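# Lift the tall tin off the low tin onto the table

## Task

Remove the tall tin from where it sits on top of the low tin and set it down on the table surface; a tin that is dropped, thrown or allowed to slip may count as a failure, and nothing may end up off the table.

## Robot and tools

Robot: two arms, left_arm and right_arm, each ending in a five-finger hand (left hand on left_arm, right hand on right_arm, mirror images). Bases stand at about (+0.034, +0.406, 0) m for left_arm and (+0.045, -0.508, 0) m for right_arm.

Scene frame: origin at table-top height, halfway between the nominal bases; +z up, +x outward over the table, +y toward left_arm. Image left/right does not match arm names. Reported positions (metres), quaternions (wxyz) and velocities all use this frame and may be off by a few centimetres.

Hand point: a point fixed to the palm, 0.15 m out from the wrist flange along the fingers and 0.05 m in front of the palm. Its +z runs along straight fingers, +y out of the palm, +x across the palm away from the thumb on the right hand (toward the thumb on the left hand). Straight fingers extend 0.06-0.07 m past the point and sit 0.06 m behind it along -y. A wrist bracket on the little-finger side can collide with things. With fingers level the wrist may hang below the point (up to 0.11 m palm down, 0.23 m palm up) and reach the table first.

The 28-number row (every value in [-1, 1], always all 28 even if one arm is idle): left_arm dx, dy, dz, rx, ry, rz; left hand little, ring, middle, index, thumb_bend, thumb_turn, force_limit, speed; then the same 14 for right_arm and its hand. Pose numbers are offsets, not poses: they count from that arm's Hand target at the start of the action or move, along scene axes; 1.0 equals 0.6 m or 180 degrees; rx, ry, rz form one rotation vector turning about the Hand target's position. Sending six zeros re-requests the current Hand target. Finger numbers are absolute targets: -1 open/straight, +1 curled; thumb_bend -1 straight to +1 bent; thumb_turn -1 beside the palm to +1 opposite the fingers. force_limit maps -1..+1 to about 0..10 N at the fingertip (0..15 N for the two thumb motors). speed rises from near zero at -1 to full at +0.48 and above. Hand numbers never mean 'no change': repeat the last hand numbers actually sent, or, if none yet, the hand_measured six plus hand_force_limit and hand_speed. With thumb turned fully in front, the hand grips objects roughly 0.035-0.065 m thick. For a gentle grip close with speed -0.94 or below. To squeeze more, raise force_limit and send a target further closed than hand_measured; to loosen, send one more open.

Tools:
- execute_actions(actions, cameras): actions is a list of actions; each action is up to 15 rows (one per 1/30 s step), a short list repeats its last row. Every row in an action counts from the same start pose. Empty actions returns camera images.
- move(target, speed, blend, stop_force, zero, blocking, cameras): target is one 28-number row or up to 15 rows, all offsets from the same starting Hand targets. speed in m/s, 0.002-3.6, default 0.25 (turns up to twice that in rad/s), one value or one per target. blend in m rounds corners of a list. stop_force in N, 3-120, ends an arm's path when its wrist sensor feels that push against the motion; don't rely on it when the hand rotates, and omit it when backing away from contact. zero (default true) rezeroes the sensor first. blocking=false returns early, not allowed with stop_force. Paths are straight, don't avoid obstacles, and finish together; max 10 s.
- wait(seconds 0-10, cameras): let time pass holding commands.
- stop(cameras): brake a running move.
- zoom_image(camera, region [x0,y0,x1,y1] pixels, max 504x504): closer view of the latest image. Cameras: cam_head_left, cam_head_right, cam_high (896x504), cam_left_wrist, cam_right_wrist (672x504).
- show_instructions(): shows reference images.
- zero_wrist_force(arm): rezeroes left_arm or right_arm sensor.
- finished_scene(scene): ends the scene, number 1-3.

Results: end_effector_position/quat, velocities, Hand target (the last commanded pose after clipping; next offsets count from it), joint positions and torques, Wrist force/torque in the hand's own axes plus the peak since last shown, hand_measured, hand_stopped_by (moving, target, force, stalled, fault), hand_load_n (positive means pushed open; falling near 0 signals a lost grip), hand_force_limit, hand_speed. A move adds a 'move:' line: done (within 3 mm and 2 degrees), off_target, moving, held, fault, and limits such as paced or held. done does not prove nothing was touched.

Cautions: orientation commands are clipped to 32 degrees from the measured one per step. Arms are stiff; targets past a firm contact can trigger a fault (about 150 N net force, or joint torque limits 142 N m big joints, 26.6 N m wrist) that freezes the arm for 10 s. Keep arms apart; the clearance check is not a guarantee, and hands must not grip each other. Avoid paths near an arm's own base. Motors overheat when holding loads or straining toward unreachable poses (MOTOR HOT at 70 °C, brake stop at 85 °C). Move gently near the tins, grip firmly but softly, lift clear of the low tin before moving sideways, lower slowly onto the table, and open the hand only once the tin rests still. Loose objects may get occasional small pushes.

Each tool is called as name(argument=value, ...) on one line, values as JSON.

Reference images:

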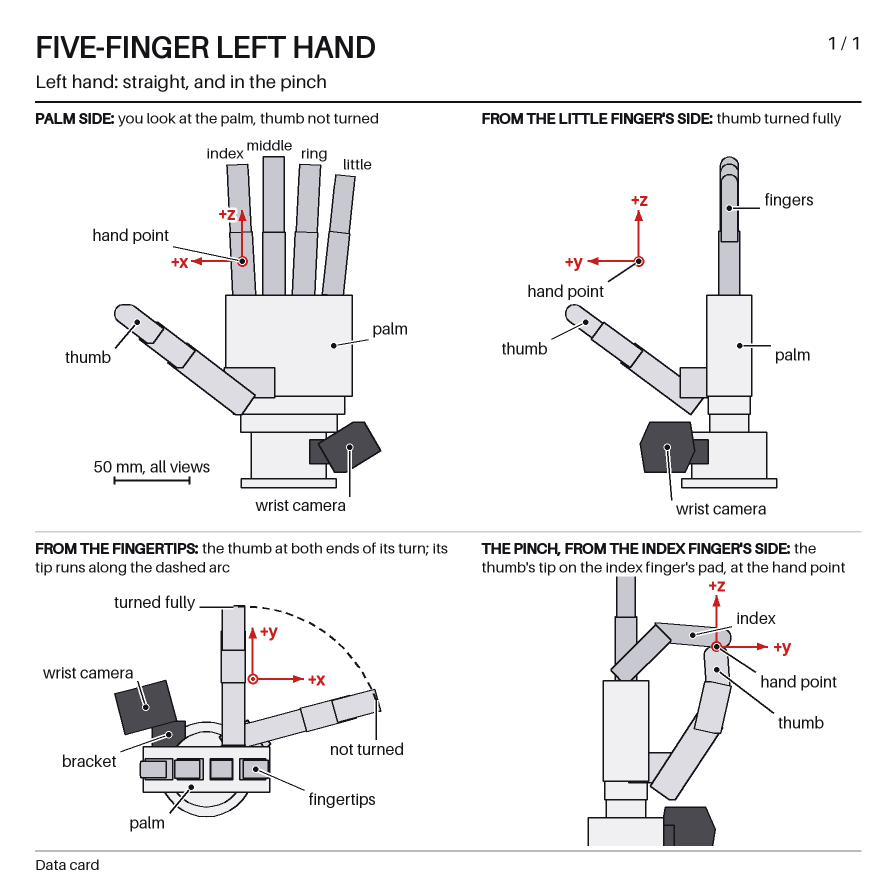

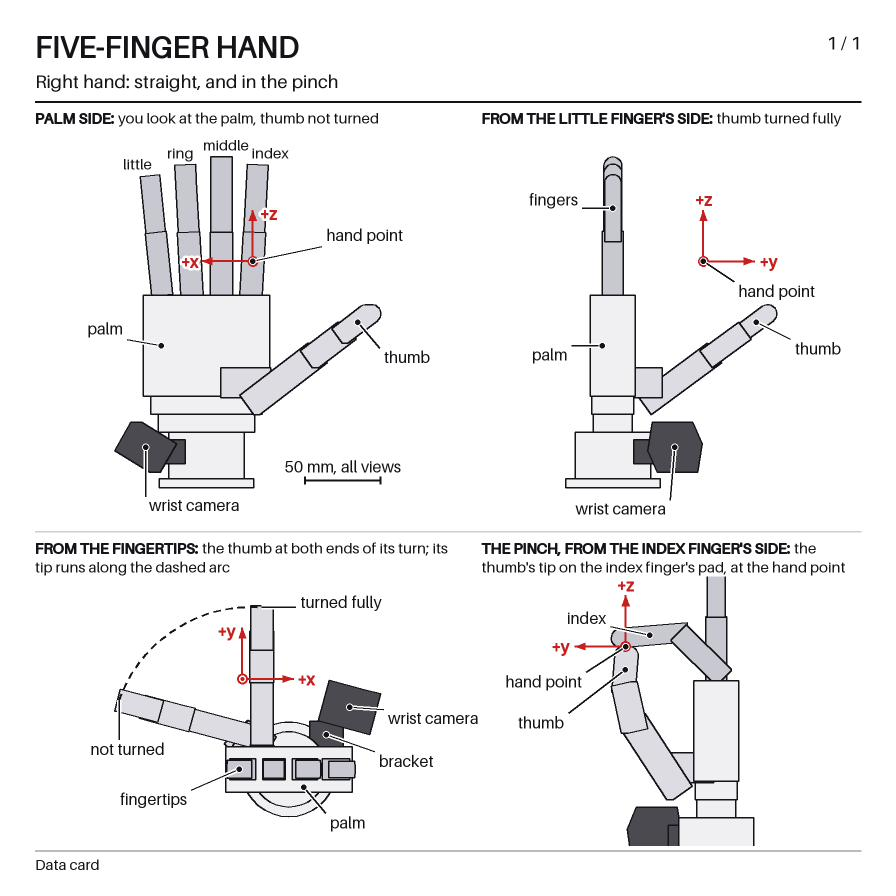

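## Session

execute_actions(actions=[])

Scene clock: 0.00 s.
left_arm: end_effector_position=(+0.5535, +0.2780, +0.3582) hand_measured=(-1.000, -1.000, -1.000, -1.000, -1.000, -1.000) hand_load_n=(+0.5, +0.0, +0.0, +0.0, +0.0, +0.0) hand_stopped_by=(target, target, target, target, target, target) hand_force_limit=0.00 hand_speed=-0.80 end_effector_quat_wxyz=(-0.045, +0.879, +0.170, +0.442) | right_arm: end_effector_position=(+0.8806, -0.0497, +0.2878) hand_measured=(-1.000, -1.000, -1.000, -1.000, -1.000, -1.000) hand_load_n=(+0.0, +0.0, +0.0, +0.0, +0.0, +0.0) hand_stopped_by=(target, target, target, target, target, target) hand_force_limit=0.00 hand_speed=-0.80 end_effector_quat_wxyz=(+0.555, -0.594, +0.431, -0.391)
Joint positions: left_arm=[3.137 -1.487 -1.724 2.538 -1.814 1.292] | right_arm=[0.365 -0.756 0.723 0.111 1.568 -3.128]
Joint velocities: within noise
Joint torques (N m): no reading
Wrist force (N): no reading
Wrist torque (N m): no reading
Wrist force, peak (N): no reading
Hand target: left_arm +0.5535, +0.2780, +0.3582; -0.045, +0.879, +0.170, +0.442 | right_arm +0.8806, -0.0497, +0.2878; +0.555, -0.594, +0.431, -0.391

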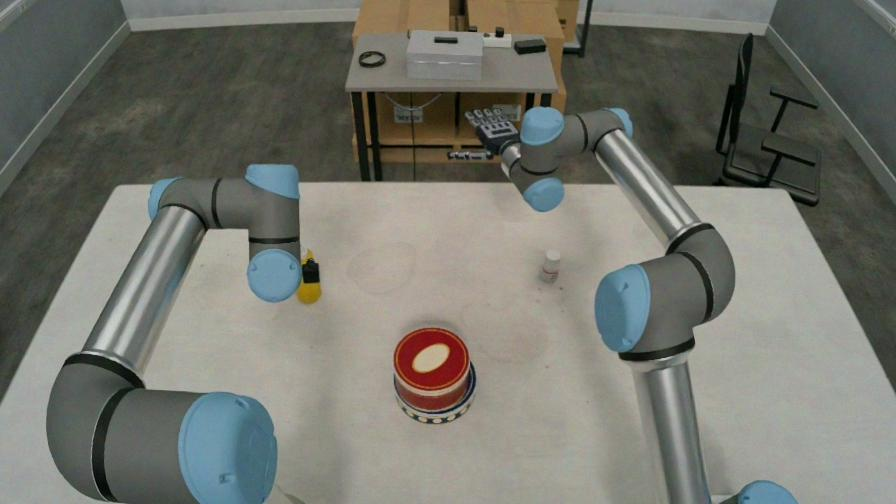

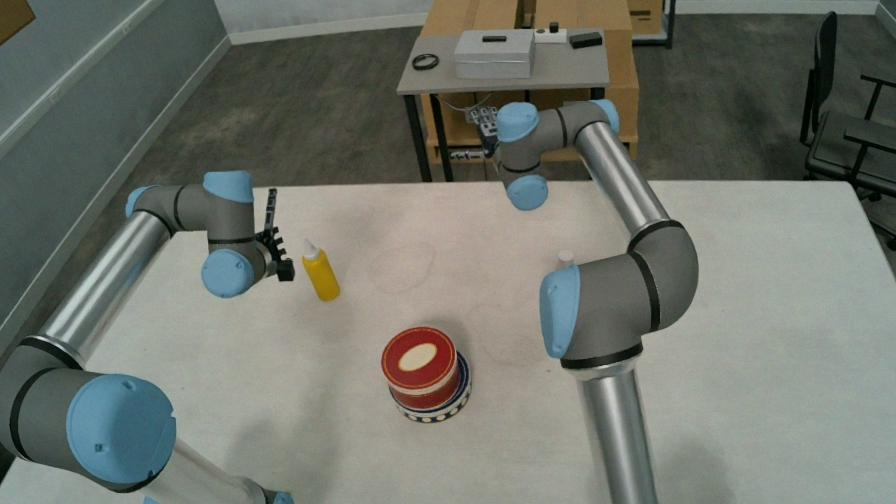

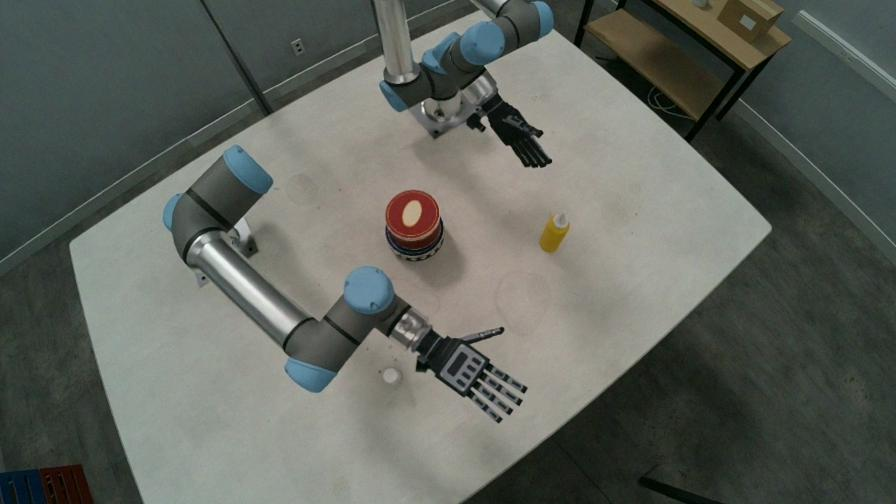

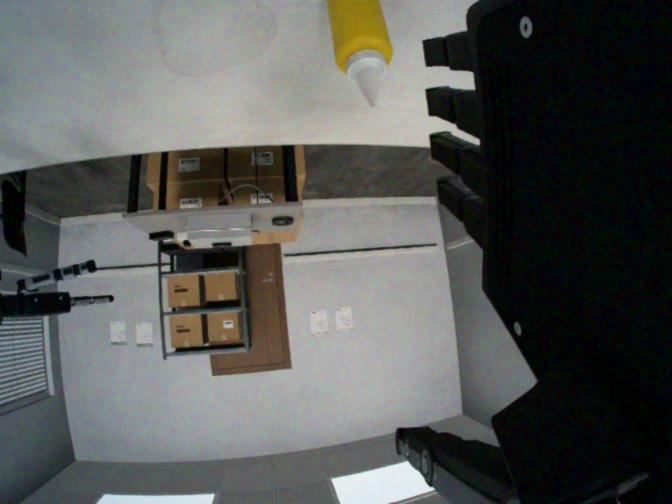

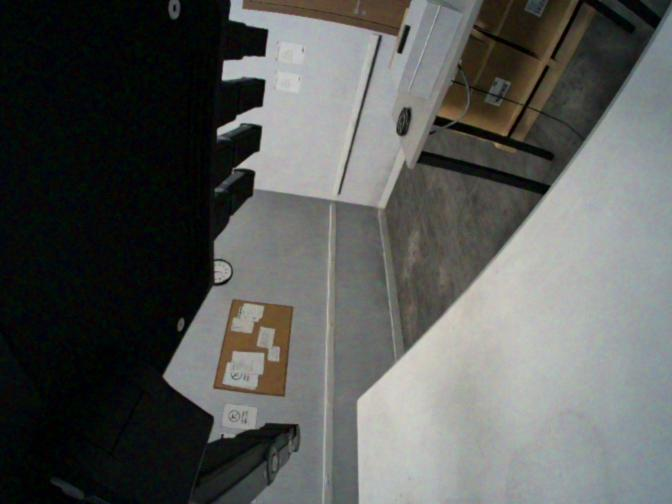

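zoom_image(camera="cam_head_left", region=[370, 310, 490, 440])

zoom_image(camera="cam_head_right", region=[360, 310, 480, 440])

Scaled by 3.877 from the camera's 896x504 image, which has a finer 1280x720 frame.

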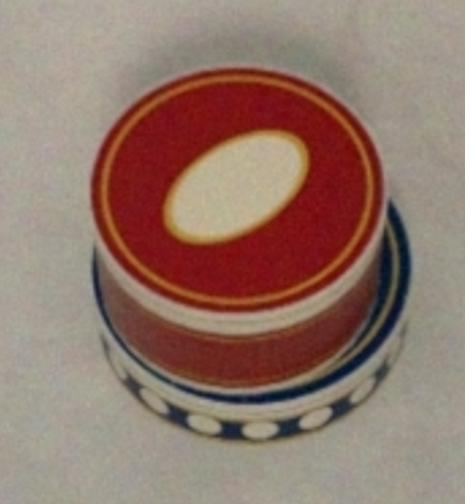

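Scaled by 3.877 from the camera's 896x504 image, which has a finer 1280x720 frame.

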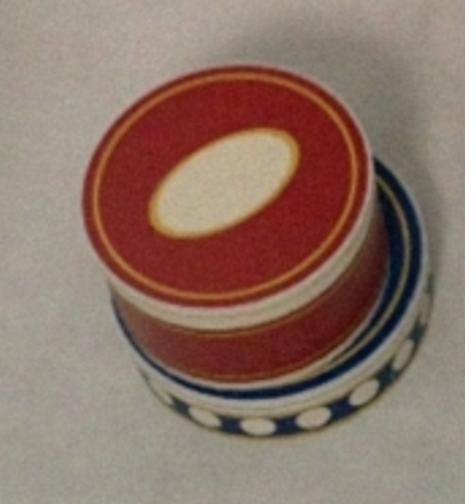

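move(target=[[-0.1592,-0.2467,-0.147,0.0295,-0.0363,-0.1087,-1,-1,-1,-1,-1,-1,0,-0.8,-0.7477,-0.0088,-0.063,0.4943,0.0625,-0.1019,-1,-1,-1,-1,-1,-1,0,-0.8],[-0.1592,-0.2467,-0.3487,0.0295,-0.0363,-0.1087,-1,-1,-1,-1,-1,-1,0,-0.8,-0.7477,-0.0088,-0.208,0.4943,0.0625,-0.1019,-1,-1,-1,-1,-1,-1,0,-0.8],[-0.1592,-0.3183,-0.3487,0.0295,-0.0363,-0.1087,-1,-1,-1,-1,-1,-1,0,-0.8,-0.7477,0.0645,-0.208,0.4943,0.0625,-0.1019,-1,-1,-1,-1,-1,-1,0,-0.8]], speed=[0.3,0.15,0.06], cameras=["all"])

zoom_image(camera="cam_head_left", region=[340, 280, 530, 450])

zoom_image(camera="cam_high", region=[330, 130, 510, 290])

Scene clock: 68.50 s.
left_arm: end_effector_position=(+0.4580, +0.0871, +0.1490) hand_measured=(-1.000, -1.000, -1.000, -1.000, -1.000, -1.000) hand_load_n=(+0.0, +0.0, +0.0, +0.0, +0.0, +0.0) hand_stopped_by=(target, target, target, target, target, target) hand_force_limit=0.00 hand_speed=-0.80 end_effector_quat_wxyz=(+0.000, +0.866, +0.000, +0.500) | right_arm: end_effector_position=(+0.4319, -0.0112, +0.1630) hand_measured=(-1.000, -1.000, -1.000, -1.000, -1.000, -1.000) hand_load_n=(+0.0, +0.0, +0.0, +0.0, +0.0, +0.0) hand_stopped_by=(target, target, target, target, target, target) hand_force_limit=0.00 hand_speed=-0.80 end_effector_quat_wxyz=(+0.707, -0.001, +0.707, +0.000)
Joint positions: left_arm=[2.644 -1.689 -2.157 3.262 -2.005 1.3] | right_arm=[1.009 -1.095 2 -0.905 2.54 -1.571]
Joint torques (N m): left_arm=[-8.58 11.09 26.21 -2.19 -1.92 -1.37] | right_arm=[8.69 -24.03 -22.6 0.23 1.94 1.49]
Wrist force (N): left_arm=[-0.4 0.0 0.2] | right_arm=[1.4 -2.3 0.0]
Wrist torque (N m): left_arm=[-0.03 0.08 0.03] | right_arm=[-0.38 -0.22 0.22]
Wrist force, peak (N): left_arm=[-0.6 0.1 0.9] | right_arm=[2.3 -2.5 -0.1]
Hand target: left_arm +0.4580, +0.0870, +0.1490; +0.000, +0.866, +0.000, +0.500 | right_arm +0.4319, -0.0110, +0.1630; +0.707, -0.001, +0.707, +0.000
Off the commanded pose: left_arm 0.000 m, 0 deg | right_arm 0.000 m, 0 deg.
move: done

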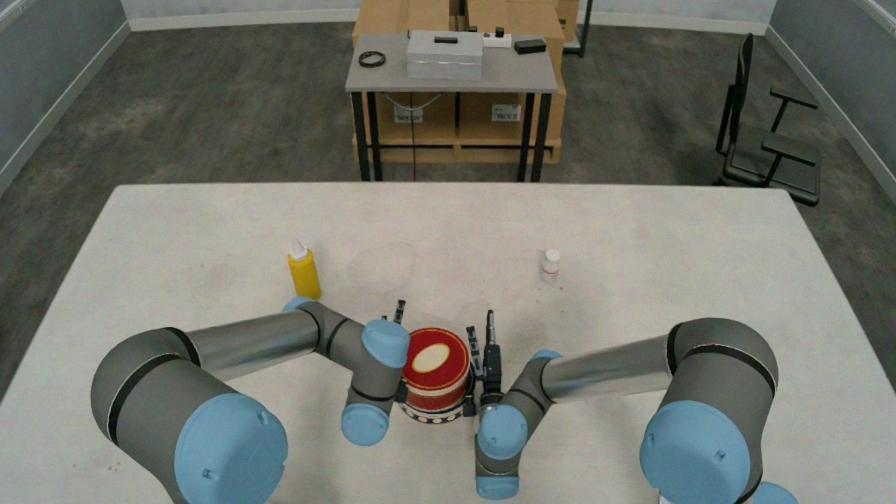

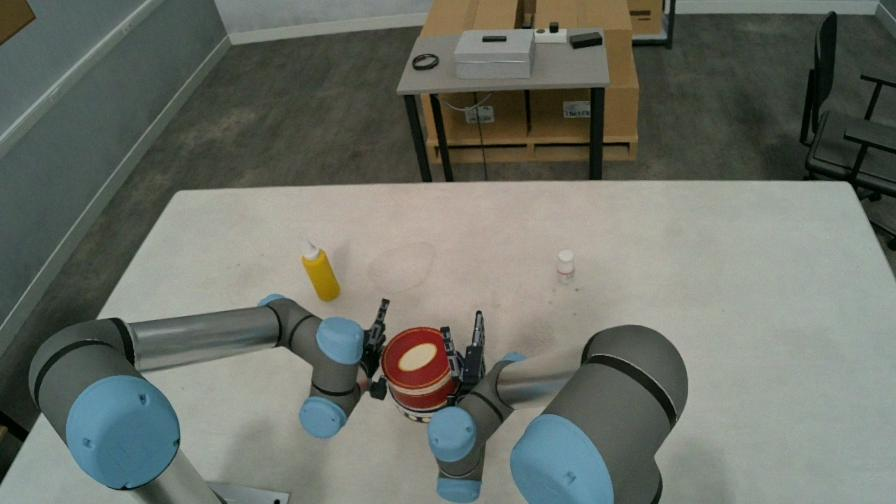

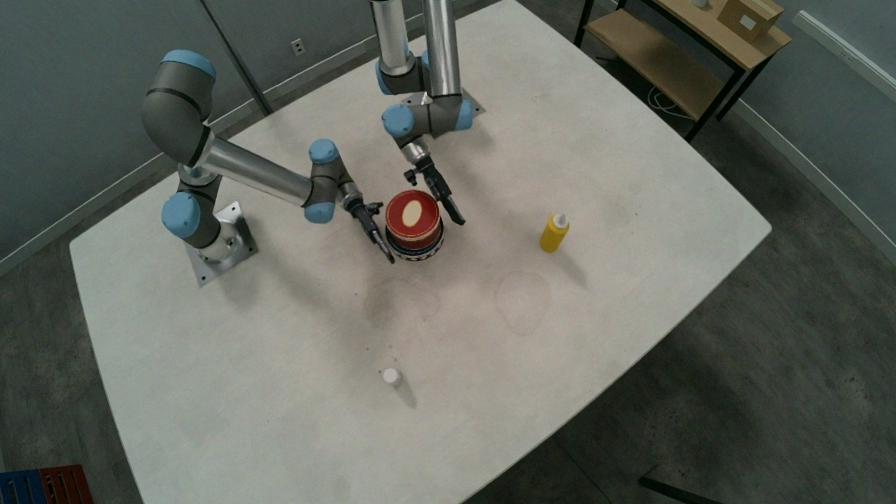

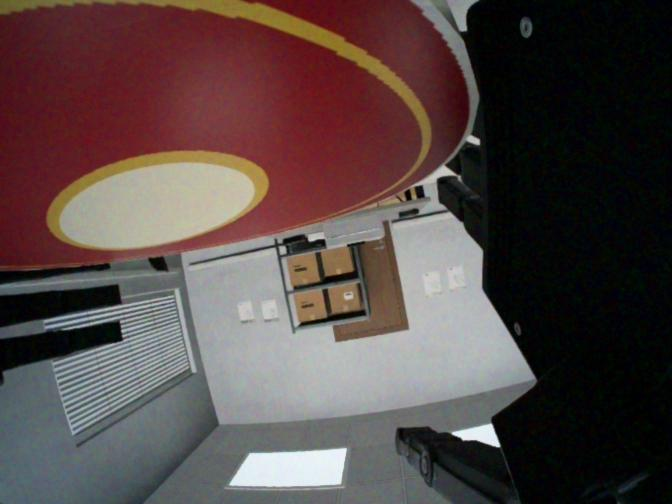

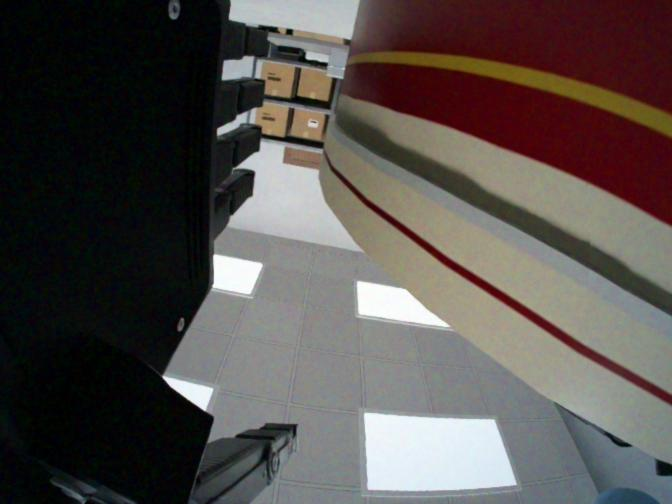

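Scaled by 2.653 from the camera's 896x504 image, which has a finer 1280x720 frame.

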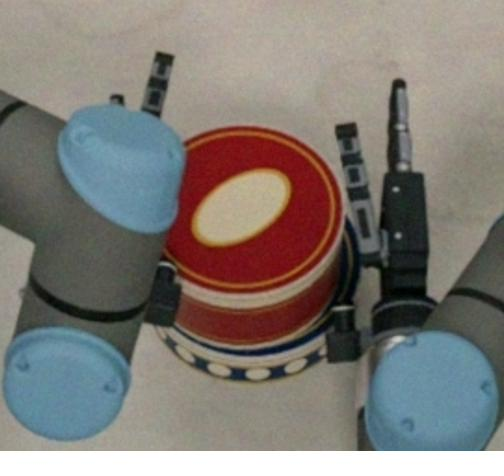

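Scaled by 2.800 from the camera's 896x504 image, which has a finer 1280x720 frame.

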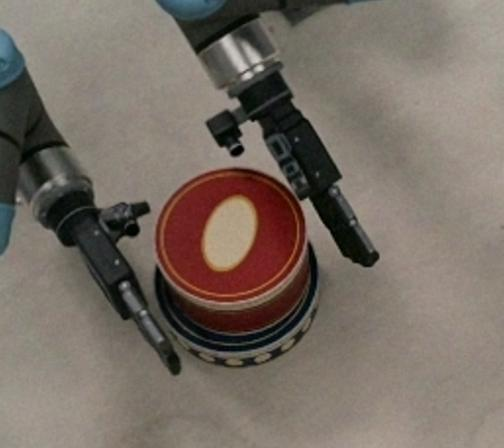

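move(target=[0,-0.08,0,0,0,0,-1,-1,-1,-1,-1,-1,0,-0.8,0,0.08,0,0,0,0,-1,-1,-1,-1,-1,-1,0,-0.8], speed=0.008, stop_force=35, cameras=["cam_head_left","cam_high"])

zoom_image(camera="cam_head_left", region=[340, 280, 530, 450])

zoom_image(camera="cam_high", region=[330, 130, 510, 290])

Scene clock: 77.03 s.
left_arm: end_effector_position=(+0.4580, +0.0689, +0.1490) hand_measured=(-1.000, -1.000, -1.000, -1.000, -1.000, -1.000) hand_load_n=(+0.0, +0.0, +0.0, +0.0, +0.0, +0.0) hand_stopped_by=(target, target, target, target, target, target) hand_force_limit=0.00 hand_speed=-0.80 end_effector_quat_wxyz=(-0.001, +0.866, +0.000, +0.500) | right_arm: end_effector_position=(+0.4320, +0.0072, +0.1630) hand_measured=(-1.000, -1.000, -1.000, -1.000, -1.000, -1.000) hand_load_n=(+0.0, +0.0, +0.0, +0.0, +0.0, -0.5) hand_stopped_by=(target, target, target, target, target, target) hand_force_limit=0.00 hand_speed=-0.80 end_effector_quat_wxyz=(+0.707, -0.001, +0.707, +0.000)
Joint positions: left_arm=[2.592 -1.727 -2.113 3.242 -2.049 1.268] | right_arm=[1.032 -1.065 1.946 -0.88 2.564 -1.571]
Joint torques (N m): left_arm=[-1.57 31.2 9.69 4.08 6.99 0.62] | right_arm=[3.74 -37.08 -17.8 -4.79 -6.66 -1.08]
Wrist force (N): left_arm=[7.0 -37.3 -1.0] | right_arm=[-6.8 -36.8 1.5]
Wrist torque (N m): left_arm=[-1.43 -0.19 2.01] | right_arm=[-1.51 -0.04 -1.51]
Wrist force, peak (N): left_arm=[8.1 -47.2 -4.1] | right_arm=[-9.3 -46.4 -2.8]
Hand target: left_arm +0.4580, +0.0689, +0.1490; -0.001, +0.866, +0.000, +0.500 (not the last commanded pose) | right_arm +0.4320, +0.0072, +0.1630; +0.707, +0.000, +0.707, +0.000 (not the last commanded pose)
Off the commanded pose: left_arm 0.030 m, 0 deg | right_arm 0.030 m, 0 deg.
move: contact (left_arm, right_arm)
Images, in order (width x height): cam_head_left 896x504, cam_high 896x504.

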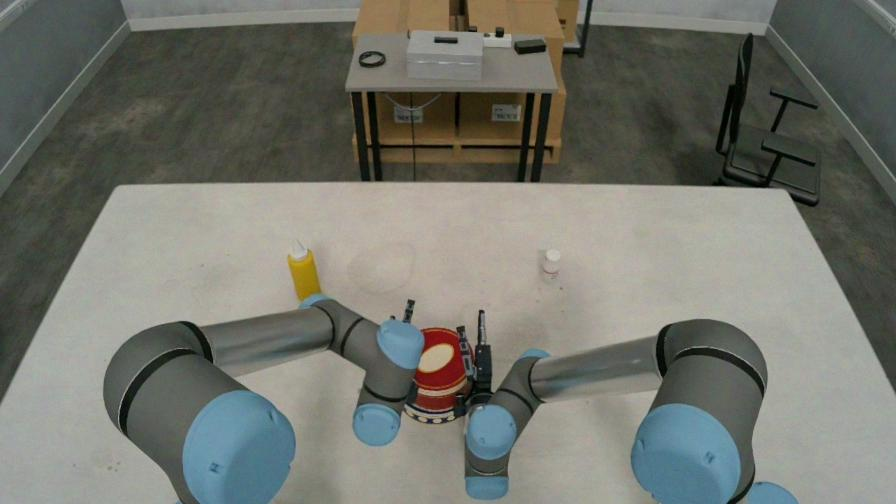

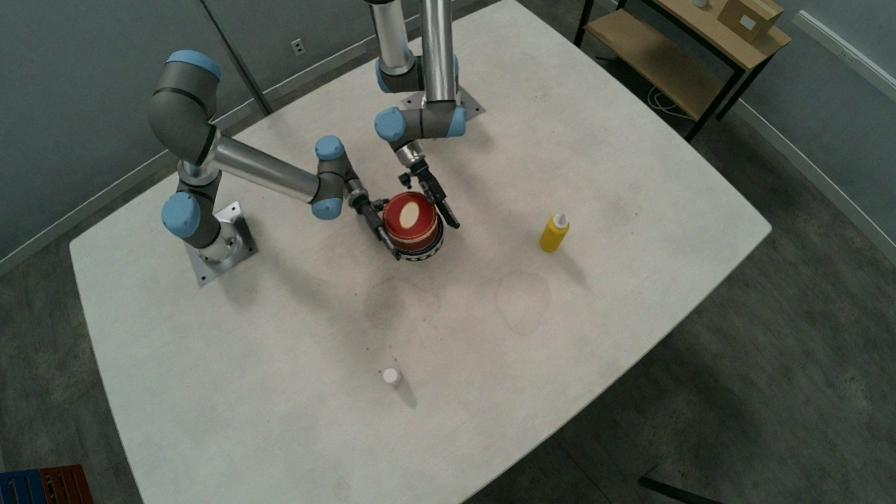

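Scaled by 2.653 from the camera's 896x504 image, which has a finer 1280x720 frame.

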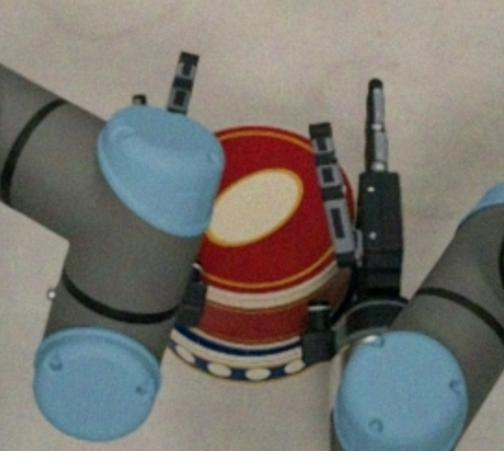

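Scaled by 2.800 from the camera's 896x504 image, which has a finer 1280x720 frame.

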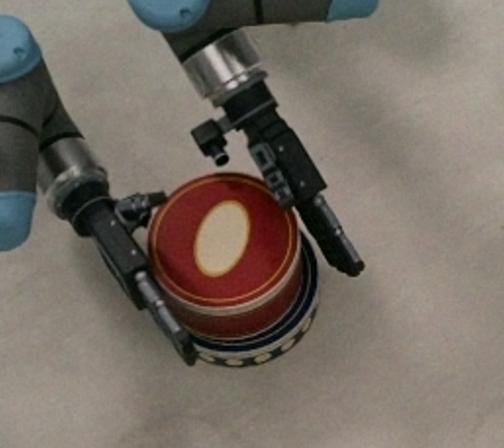

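move(target=[[0,0,0.05,0,0,0,-1,-1,-1,-1,-1,-1,0,-0.8,0,0,0.05,0,0,0,-1,-1,-1,-1,-1,-1,0,-0.8],[0.0585,-0.0320,0.05,0,0,0,-1,-1,-1,-1,-1,-1,0,-0.8,0.0585,-0.0318,0.05,0,0,0,-1,-1,-1,-1,-1,-1,0,-0.8]], speed=0.03, cameras=["cam_head_left"])

Scene clock: 89.30 s.
left_arm: end_effector_position=(+0.4930, +0.0497, +0.1790) hand_measured=(-1.000, -1.000, -1.000, -1.000, -1.000, -1.000) hand_load_n=(+0.0, +0.0, +0.0, +0.0, +0.0, +0.0) hand_stopped_by=(target, target, target, target, target, target) hand_force_limit=0.00 hand_speed=-0.80 end_effector_quat_wxyz=(-0.001, +0.866, +0.000, +0.500) end_effector_velocity=(+0.002, -0.001, +0.001) end_effector_angular_velocity=(-0.002, -0.001, +0.000) | right_arm: end_effector_position=(+0.4670, -0.0119, +0.1930) hand_measured=(-1.000, -1.000, -1.000, -1.000, -1.000, -1.000) hand_load_n=(+0.0, +0.0, +0.0, +0.0, +0.0, +0.0) hand_stopped_by=(target, target, target, target, target, target) hand_force_limit=0.00 hand_speed=-0.80 end_effector_quat_wxyz=(+0.707, +0.000, +0.707, +0.000)
Joint positions: left_arm=[2.598 -1.761 -1.976 3.14 -2.044 1.272] | right_arm=[0.945 -1.134 1.949 -0.815 2.477 -1.571]
Joint velocities: left_arm=[0 -0.002 0.005 -0.001 0.001 -0.001] | right_arm=[within noise]
Joint torques (N m): left_arm=[-1.14 17.16 35.77 1.48 7.88 0.79] | right_arm=[3.36 -39.58 -22.76 -5.99 -8.22 0.02]
Wrist force (N): left_arm=[-1.6 -33.3 1.6] | right_arm=[3.6 -34.7 -0.2]
Wrist torque (N m): left_arm=[-1.36 0.12 1.37] | right_arm=[-1.35 -0.33 -0.96]
Wrist force, peak (N): left_arm=[7.0 -37.3 -1.0] | right_arm=[-6.1 -37.3 1.4]
Hand target: left_arm +0.4931, +0.0497, +0.1790; -0.001, +0.866, +0.000, +0.500 | right_arm +0.4671, -0.0119, +0.1930; +0.707, +0.000, +0.707, +0.000
Off the commanded pose: left_arm 0.000 m, 0 deg | right_arm 0.000 m, 0 deg.
move: done
Images, in order (width x height): cam_head_left 896x504.

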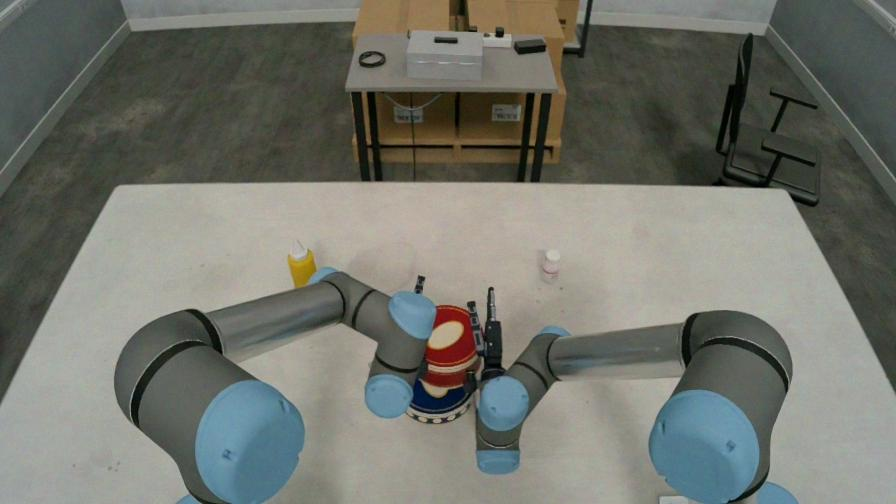

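move(target=[0.1083,-0.0594,0,0,0,0,-1,-1,-1,-1,-1,-1,0,-0.8,0.1083,-0.0590,0,0,0,0,-1,-1,-1,-1,-1,-1,0,-0.8], speed=0.03)

move(target=[0.1083,-0.0594,0,0,0,0,-1,-1,-1,-1,-1,-1,0,-0.8,0.1083,-0.0590,0,0,0,0,-1,-1,-1,-1,-1,-1,0,-0.8], speed=0.03, cameras=["cam_head_left","cam_high"])

Scene clock: 96.23 s.
left_arm: end_effector_position=(+0.5580, +0.0141, +0.1790) hand_measured=(-1.000, -1.000, -1.000, -1.000, -1.000, -1.000) hand_load_n=(+0.0, +0.0, +0.0, +0.0, +0.0, +0.0) hand_stopped_by=(target, target, target, target, target, target) hand_force_limit=0.00 hand_speed=-0.80 end_effector_quat_wxyz=(-0.001, +0.866, +0.000, +0.500) | right_arm: end_effector_position=(+0.5320, -0.0473, +0.1930) hand_measured=(-1.000, -1.000, -1.000, -1.000, -1.000, -1.000) hand_load_n=(+0.0, +0.0, +0.0, +0.0, +0.0, +0.0) hand_stopped_by=(target, target, target, target, target, target) hand_force_limit=0.00 hand_speed=-0.80 end_effector_quat_wxyz=(+0.707, +0.000, +0.707, +0.000)
Joint positions: left_arm=[2.607 -1.912 -1.773 3.091 -2.036 1.277] | right_arm=[0.784 -1.14 1.959 -0.819 2.316 -1.571]
Joint torques (N m): left_arm=[-3.31 24.42 34.87 1.64 7.74 0.91] | right_arm=[4.23 -25.35 -34.49 -2.68 -8.36 -1.03]
Wrist force (N): left_arm=[-1.6 -33.5 1.3] | right_arm=[3.5 -35.4 -0.2]
Wrist torque (N m): left_arm=[-1.36 0.13 1.35] | right_arm=[-1.44 -0.32 -1.01]
Wrist force, peak (N): left_arm=[-1.3 -34.2 1.4] | right_arm=[3.8 -35.6 -0.4]
Hand target: left_arm +0.5581, +0.0140, +0.1790; -0.001, +0.866, +0.000, +0.500 | right_arm +0.5321, -0.0473, +0.1930; +0.707, +0.000, +0.707, +0.000
Off the commanded pose: left_arm 0.000 m, 0 deg | right_arm 0.000 m, 0 deg.
move: done

Scene clock: 99.17 s.
left_arm: end_effector_position=(+0.6230, -0.0215, +0.1790) hand_measured=(-1.000, -1.000, -1.000, -1.000, -1.000, -1.000) hand_load_n=(+0.0, +0.0, +0.0, +0.0, +0.0, +0.0) hand_stopped_by=(target, target, target, target, target, target) hand_force_limit=0.00 hand_speed=-0.80 end_effector_quat_wxyz=(-0.001, +0.866, +0.000, +0.500) | right_arm: end_effector_position=(+0.5970, -0.0827, +0.1930) hand_measured=(-1.000, -1.000, -1.000, -1.000, -1.000, -1.000) hand_load_n=(+0.0, +0.0, +0.0, +0.0, +0.0, +0.0) hand_stopped_by=(target, target, target, target, target, target) hand_force_limit=0.00 hand_speed=-0.80 end_effector_quat_wxyz=(+0.707, +0.000, +0.707, +0.000)
Joint positions: left_arm=[2.613 -2.063 -1.546 3.017 -2.031 1.281] | right_arm=[0.632 -1.124 1.934 -0.809 2.164 -1.571]
Joint torques (N m): left_arm=[-4.29 32.82 33.96 1.48 7.64 0.51] | right_arm=[8.91 -26.22 -31.66 -2.48 -8.13 -1.18]
Wrist force (N): left_arm=[-1.0 -33.6 1.2] | right_arm=[2.9 -34.5 -0.4]
Wrist torque (N m): left_arm=[-1.37 0.11 1.35] | right_arm=[-1.35 -0.30 -0.98]
Wrist force, peak (N): left_arm=[-1.1 -34.1 1.1] | right_arm=[3.7 -35.2 -0.3]
Hand target: left_arm +0.6231, -0.0216, +0.1790; -0.001, +0.866, +0.000, +0.500 | right_arm +0.5971, -0.0827, +0.1930; +0.707, +0.000, +0.707, +0.000
Off the commanded pose: left_arm 0.000 m, 0 deg | right_arm 0.000 m, 0 deg.
move: done
Images, in order (width x height): cam_head_left 896x504, cam_high 896x504.

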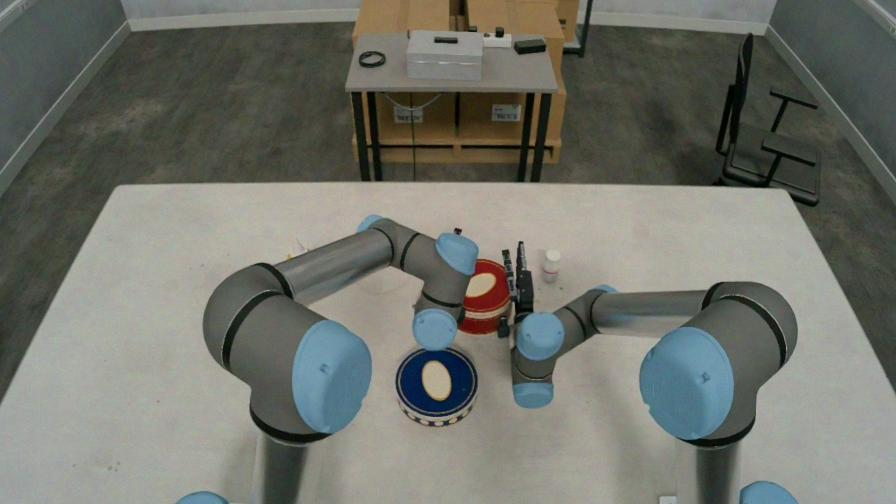

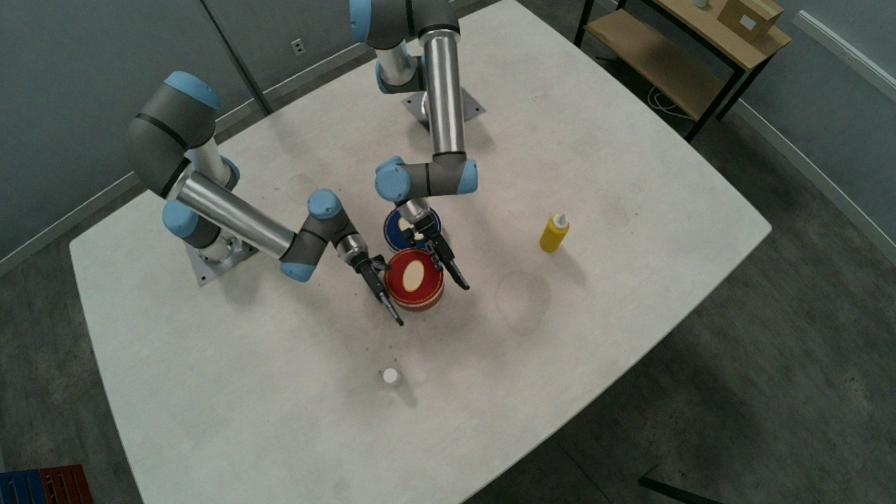

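move(target=[0,0,-0.1183,0,0,0,-1,-1,-1,-1,-1,-1,0,-0.8,0,0,-0.1183,0,0,0,-1,-1,-1,-1,-1,-1,0,-0.8], speed=0.03)

move(target=[0,0,-0.04,0,0,0,-1,-1,-1,-1,-1,-1,0,-0.8,0,0,-0.04,0,0,0,-1,-1,-1,-1,-1,-1,0,-0.8], speed=0.008, stop_force=5, cameras=["cam_head_left","cam_high"])

Scene clock: 107.30 s.
left_arm: end_effector_position=(+0.6231, -0.0216, +0.1081) hand_measured=(-1.000, -1.000, -1.000, -1.000, -1.000, -1.000) hand_load_n=(+0.0, +0.0, +0.0, +0.0, +0.0, +0.0) hand_stopped_by=(target, target, target, target, target, target) hand_force_limit=0.00 hand_speed=-0.80 end_effector_quat_wxyz=(-0.001, +0.866, +0.000, +0.500) | right_arm: end_effector_position=(+0.5971, -0.0827, +0.1222) hand_measured=(-1.000, -1.000, -1.000, -1.000, -1.000, -1.000) hand_load_n=(+0.0, +0.0, +0.0, +0.0, +0.0, +0.0) hand_stopped_by=(target, target, target, target, target, target) hand_force_limit=0.00 hand_speed=-0.80 end_effector_quat_wxyz=(+0.707, +0.000, +0.707, +0.000)
Joint positions: left_arm=[2.613 -2.15 -1.615 3.172 -2.031 1.281] | right_arm=[0.632 -0.984 1.963 -0.978 2.164 -1.571]
Joint torques (N m): left_arm=[-17.94 35.56 13.24 5.84 5.08 0.49] | right_arm=[21.32 -30.33 -18.26 -5.68 -6.23 -0.43]
Wrist force (N): left_arm=[-1.1 -32.9 1.3] | right_arm=[3.4 -33.9 0.0]
Wrist torque (N m): left_arm=[-1.33 0.11 1.31] | right_arm=[-1.34 -0.34 -0.91]
Wrist force, peak (N): left_arm=[-1.3 -35.5 1.3] | right_arm=[3.0 -36.5 -0.4]
Hand target: left_arm +0.6231, -0.0216, +0.1080; -0.001, +0.866, +0.000, +0.500 | right_arm +0.5971, -0.0827, +0.1220; +0.707, +0.000, +0.707, +0.000
Off the commanded pose: left_arm 0.000 m, 0 deg | right_arm 0.000 m, 0 deg.
move: done

Scene clock: 109.47 s.
left_arm: end_effector_position=(+0.6231, -0.0216, +0.1020) hand_measured=(-1.000, -1.000, -1.000, -1.000, -1.000, -1.000) hand_load_n=(+0.0, +0.0, +0.0, +0.0, +0.0, +0.0) hand_stopped_by=(target, target, target, target, target, target) hand_force_limit=0.00 hand_speed=-0.80 end_effector_quat_wxyz=(-0.001, +0.866, +0.000, +0.500) | right_arm: end_effector_position=(+0.5970, -0.0827, +0.1158) hand_measured=(-1.000, -1.000, -1.000, -1.000, -1.000, -1.000) hand_load_n=(+0.5, +0.0, +0.0, +0.0, +0.0, -0.5) hand_stopped_by=(target, target, target, target, target, target) hand_force_limit=0.00 hand_speed=-0.80 end_effector_quat_wxyz=(+0.707, +0.000, +0.707, +0.000)
Joint positions: left_arm=[2.613 -2.158 -1.619 3.185 -2.031 1.281] | right_arm=[0.632 -0.971 1.964 -0.993 2.164 -1.571]
Joint torques (N m): left_arm=[-17.65 54.19 33.46 1.74 6.24 0.73] | right_arm=[22.58 -44.16 -24.01 -2.78 -6.43 -0.89]
Wrist force (N): left_arm=[0.6 -32.5 0.1] | right_arm=[2.8 -32.5 0.0]
Wrist torque (N m): left_arm=[-1.29 0.01 1.35] | right_arm=[-1.26 -0.31 -0.88]
Wrist force, peak (N): left_arm=[6.5 -34.7 -3.4] | right_arm=[-5.5 -38.4 -2.6]
Hand target: left_arm +0.6231, -0.0216, +0.1020; -0.001, +0.866, +0.000, +0.500 (not the last commanded pose) | right_arm +0.5971, -0.0827, +0.1158; +0.707, +0.000, +0.707, +0.000 (not the last commanded pose)
Off the commanded pose: left_arm 0.018 m, 0 deg | right_arm 0.018 m, 0 deg.
move: contact (left_arm, right_arm)
Images, in order (width x height): cam_head_left 896x504, cam_high 896x504.

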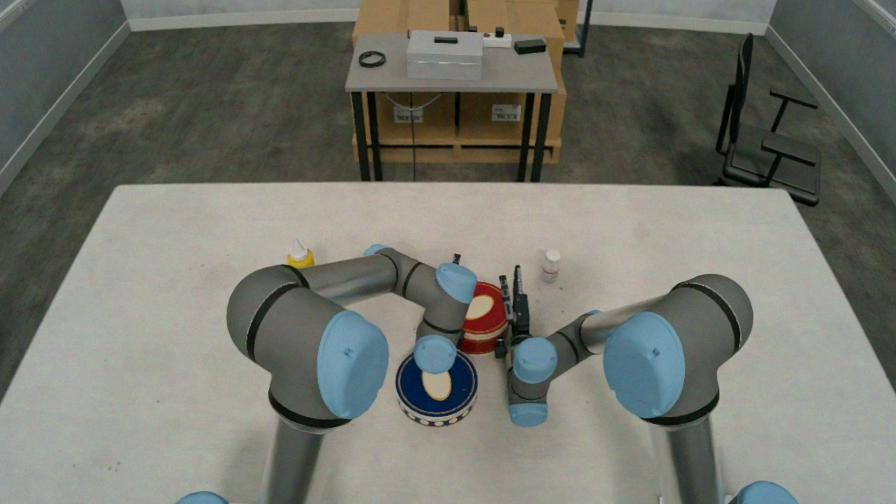

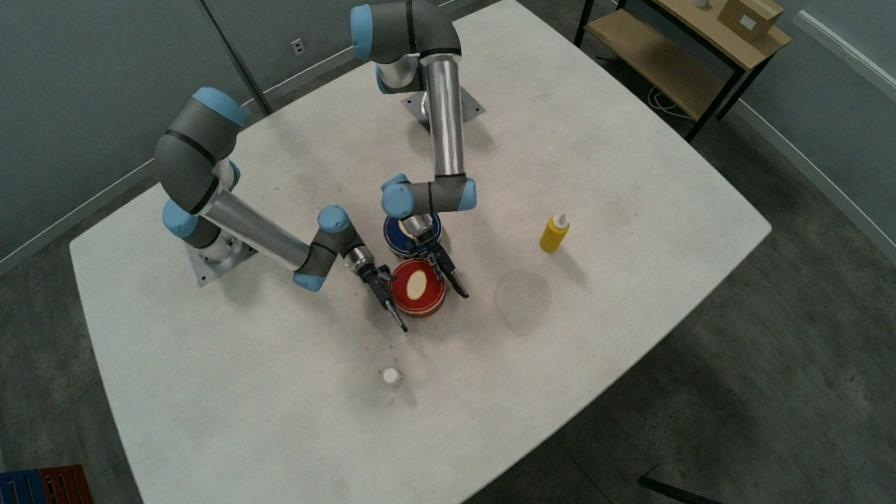

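move(target=[0,0,-0.0003,0,0,0,-1,-1,-1,-1,-1,-1,0,-0.8,0,0,-0.0005,0,0,0,-1,-1,-1,-1,-1,-1,0,-0.8], speed=0.005)

move(target=[[0,0.01,0,0,0,0,-1,-1,-1,-1,-1,-1,0,-0.8,0,-0.01,0,0,0,0,-1,-1,-1,-1,-1,-1,0,-0.8],[0,0.1,0,0,0,0,-1,-1,-1,-1,-1,-1,0,-0.8,0,-0.09,0,0,0,0,-1,-1,-1,-1,-1,-1,0,-0.8]], speed=[0.015,0.1], cameras=["cam_head_left","cam_high"])

zoom_image(camera="cam_head_left", region=[370, 220, 590, 440])

Scene clock: 116.67 s.
left_arm: end_effector_position=(+0.6231, -0.0216, +0.1020) hand_measured=(-1.000, -1.000, -1.000, -1.000, -1.000, -1.000) hand_load_n=(+0.0, +0.0, +0.0, +0.0, +0.0, +0.0) hand_stopped_by=(target, target, target, target, target, target) hand_force_limit=0.00 hand_speed=-0.80 end_effector_quat_wxyz=(-0.001, +0.866, +0.000, +0.500) | right_arm: end_effector_position=(+0.5971, -0.0827, +0.1155) hand_measured=(-1.000, -1.000, -1.000, -1.000, -1.000, -1.000) hand_load_n=(+0.0, +0.0, +0.0, +0.0, +0.0, +0.0) hand_stopped_by=(target, target, target, target, target, target) hand_force_limit=0.00 hand_speed=-0.80 end_effector_quat_wxyz=(+0.707, +0.000, +0.707, +0.000)
Joint positions: left_arm=[2.613 -2.158 -1.619 3.186 -2.031 1.281] | right_arm=[0.632 -0.97 1.964 -0.994 2.164 -1.571]
Joint torques (N m): left_arm=[-18.09 33.82 16.53 5.79 6.45 0.45] | right_arm=[22.96 -27.1 -23.56 -4.48 -6.32 -0.49]
Wrist force (N): left_arm=[0.2 -35.3 -0.2] | right_arm=[-5.2 -36.1 -2.4]
Wrist torque (N m): left_arm=[-1.39 0.01 1.45] | right_arm=[-1.30 0.01 -1.38]
Wrist force, peak (N): left_arm=[0.2 -35.3 -0.2] | right_arm=[-4.7 -36.5 -1.9]
Hand target: left_arm +0.6231, -0.0216, +0.1018; -0.001, +0.866, +0.000, +0.500 | right_arm +0.5971, -0.0827, +0.1155; +0.707, +0.000, +0.707, +0.000
Off the commanded pose: left_arm 0.000 m, 0 deg | right_arm 0.000 m, 0 deg.
move: done

Scene clock: 118.43 s.
left_arm: end_effector_position=(+0.6231, +0.0383, +0.1018) hand_measured=(-1.000, -1.000, -1.000, -1.000, -1.000, -1.000) hand_load_n=(+0.0, +0.0, +0.0, +0.0, +0.0, +0.0) hand_stopped_by=(target, target, target, target, target, target) hand_force_limit=0.00 hand_speed=-0.80 end_effector_quat_wxyz=(-0.001, +0.866, +0.000, +0.500) | right_arm: end_effector_position=(+0.5971, -0.1366, +0.1155) hand_measured=(-1.000, -1.000, -1.000, -1.000, -1.000, -1.000) hand_load_n=(+0.0, +0.0, +0.0, +0.0, +0.0, +0.0) hand_stopped_by=(target, target, target, target, target, target) hand_force_limit=0.00 hand_speed=-0.80 end_effector_quat_wxyz=(+0.707, +0.000, +0.707, +0.000)
Joint positions: left_arm=[2.725 -2.073 -1.762 3.269 -1.938 1.348] | right_arm=[0.525 -1.027 2.086 -1.058 2.057 -1.571]
Joint torques (N m): left_arm=[12.71 49.45 7.63 2.15 1.12 1.22] | right_arm=[-8.82 -38.83 -7.25 -3.57 -1.42 -1.34]
Wrist force (N): left_arm=[0.0 0.1 0.6] | right_arm=[3.3 -3.5 0.5]
Wrist torque (N m): left_arm=[-0.05 0.04 -0.08] | right_arm=[-0.59 -0.52 0.29]
Wrist force, peak (N): left_arm=[1.3 -35.2 -0.7] | right_arm=[-4.8 -36.7 -1.9]
Hand target: left_arm +0.6231, +0.0384, +0.1018; -0.001, +0.866, +0.000, +0.500 | right_arm +0.5971, -0.1367, +0.1155; +0.707, +0.000, +0.707, +0.000
Off the commanded pose: left_arm 0.000 m, 0 deg | right_arm 0.000 m, 0 deg.
move: done
Images, in order (width x height): cam_head_left 896x504, cam_high 896x504.

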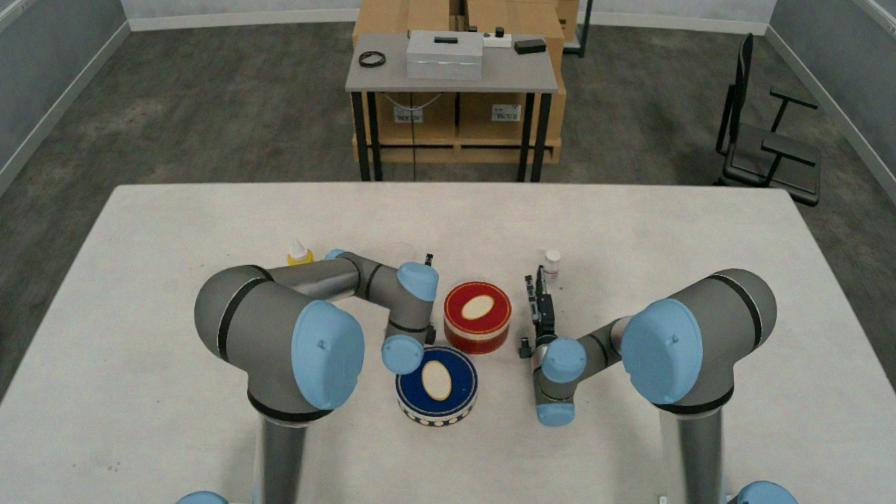

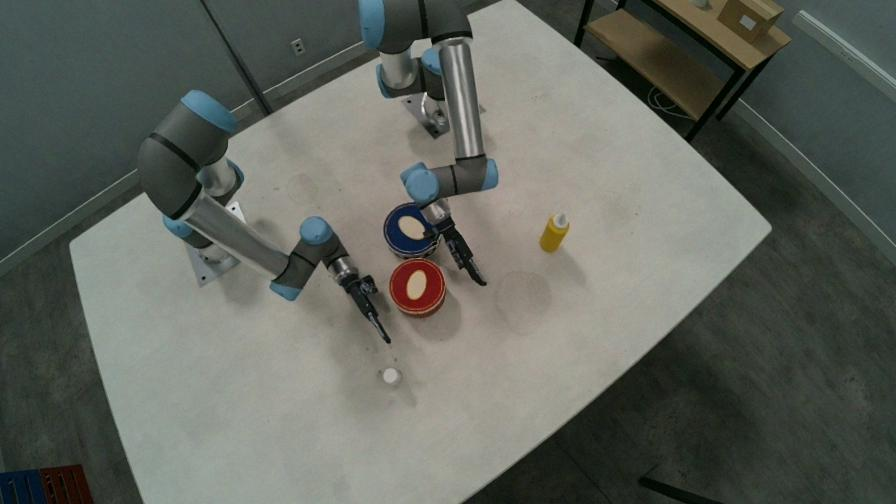

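Scaled by 2.291 from the camera's 896x504 image, which has a finer 1280x720 frame.

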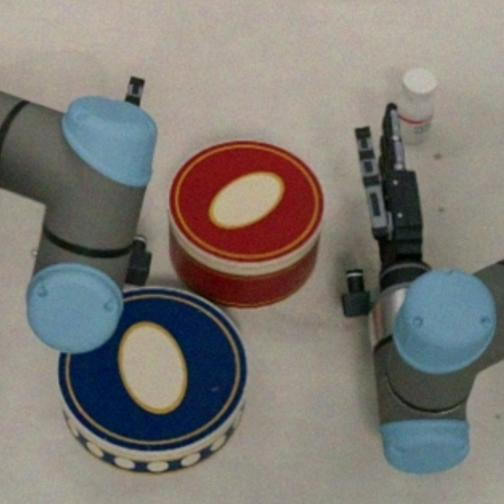

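The tall tin is standing upright on the table, and both hands are clear of it.

finished_scene(scene=3)

The scene is finished: the task was done.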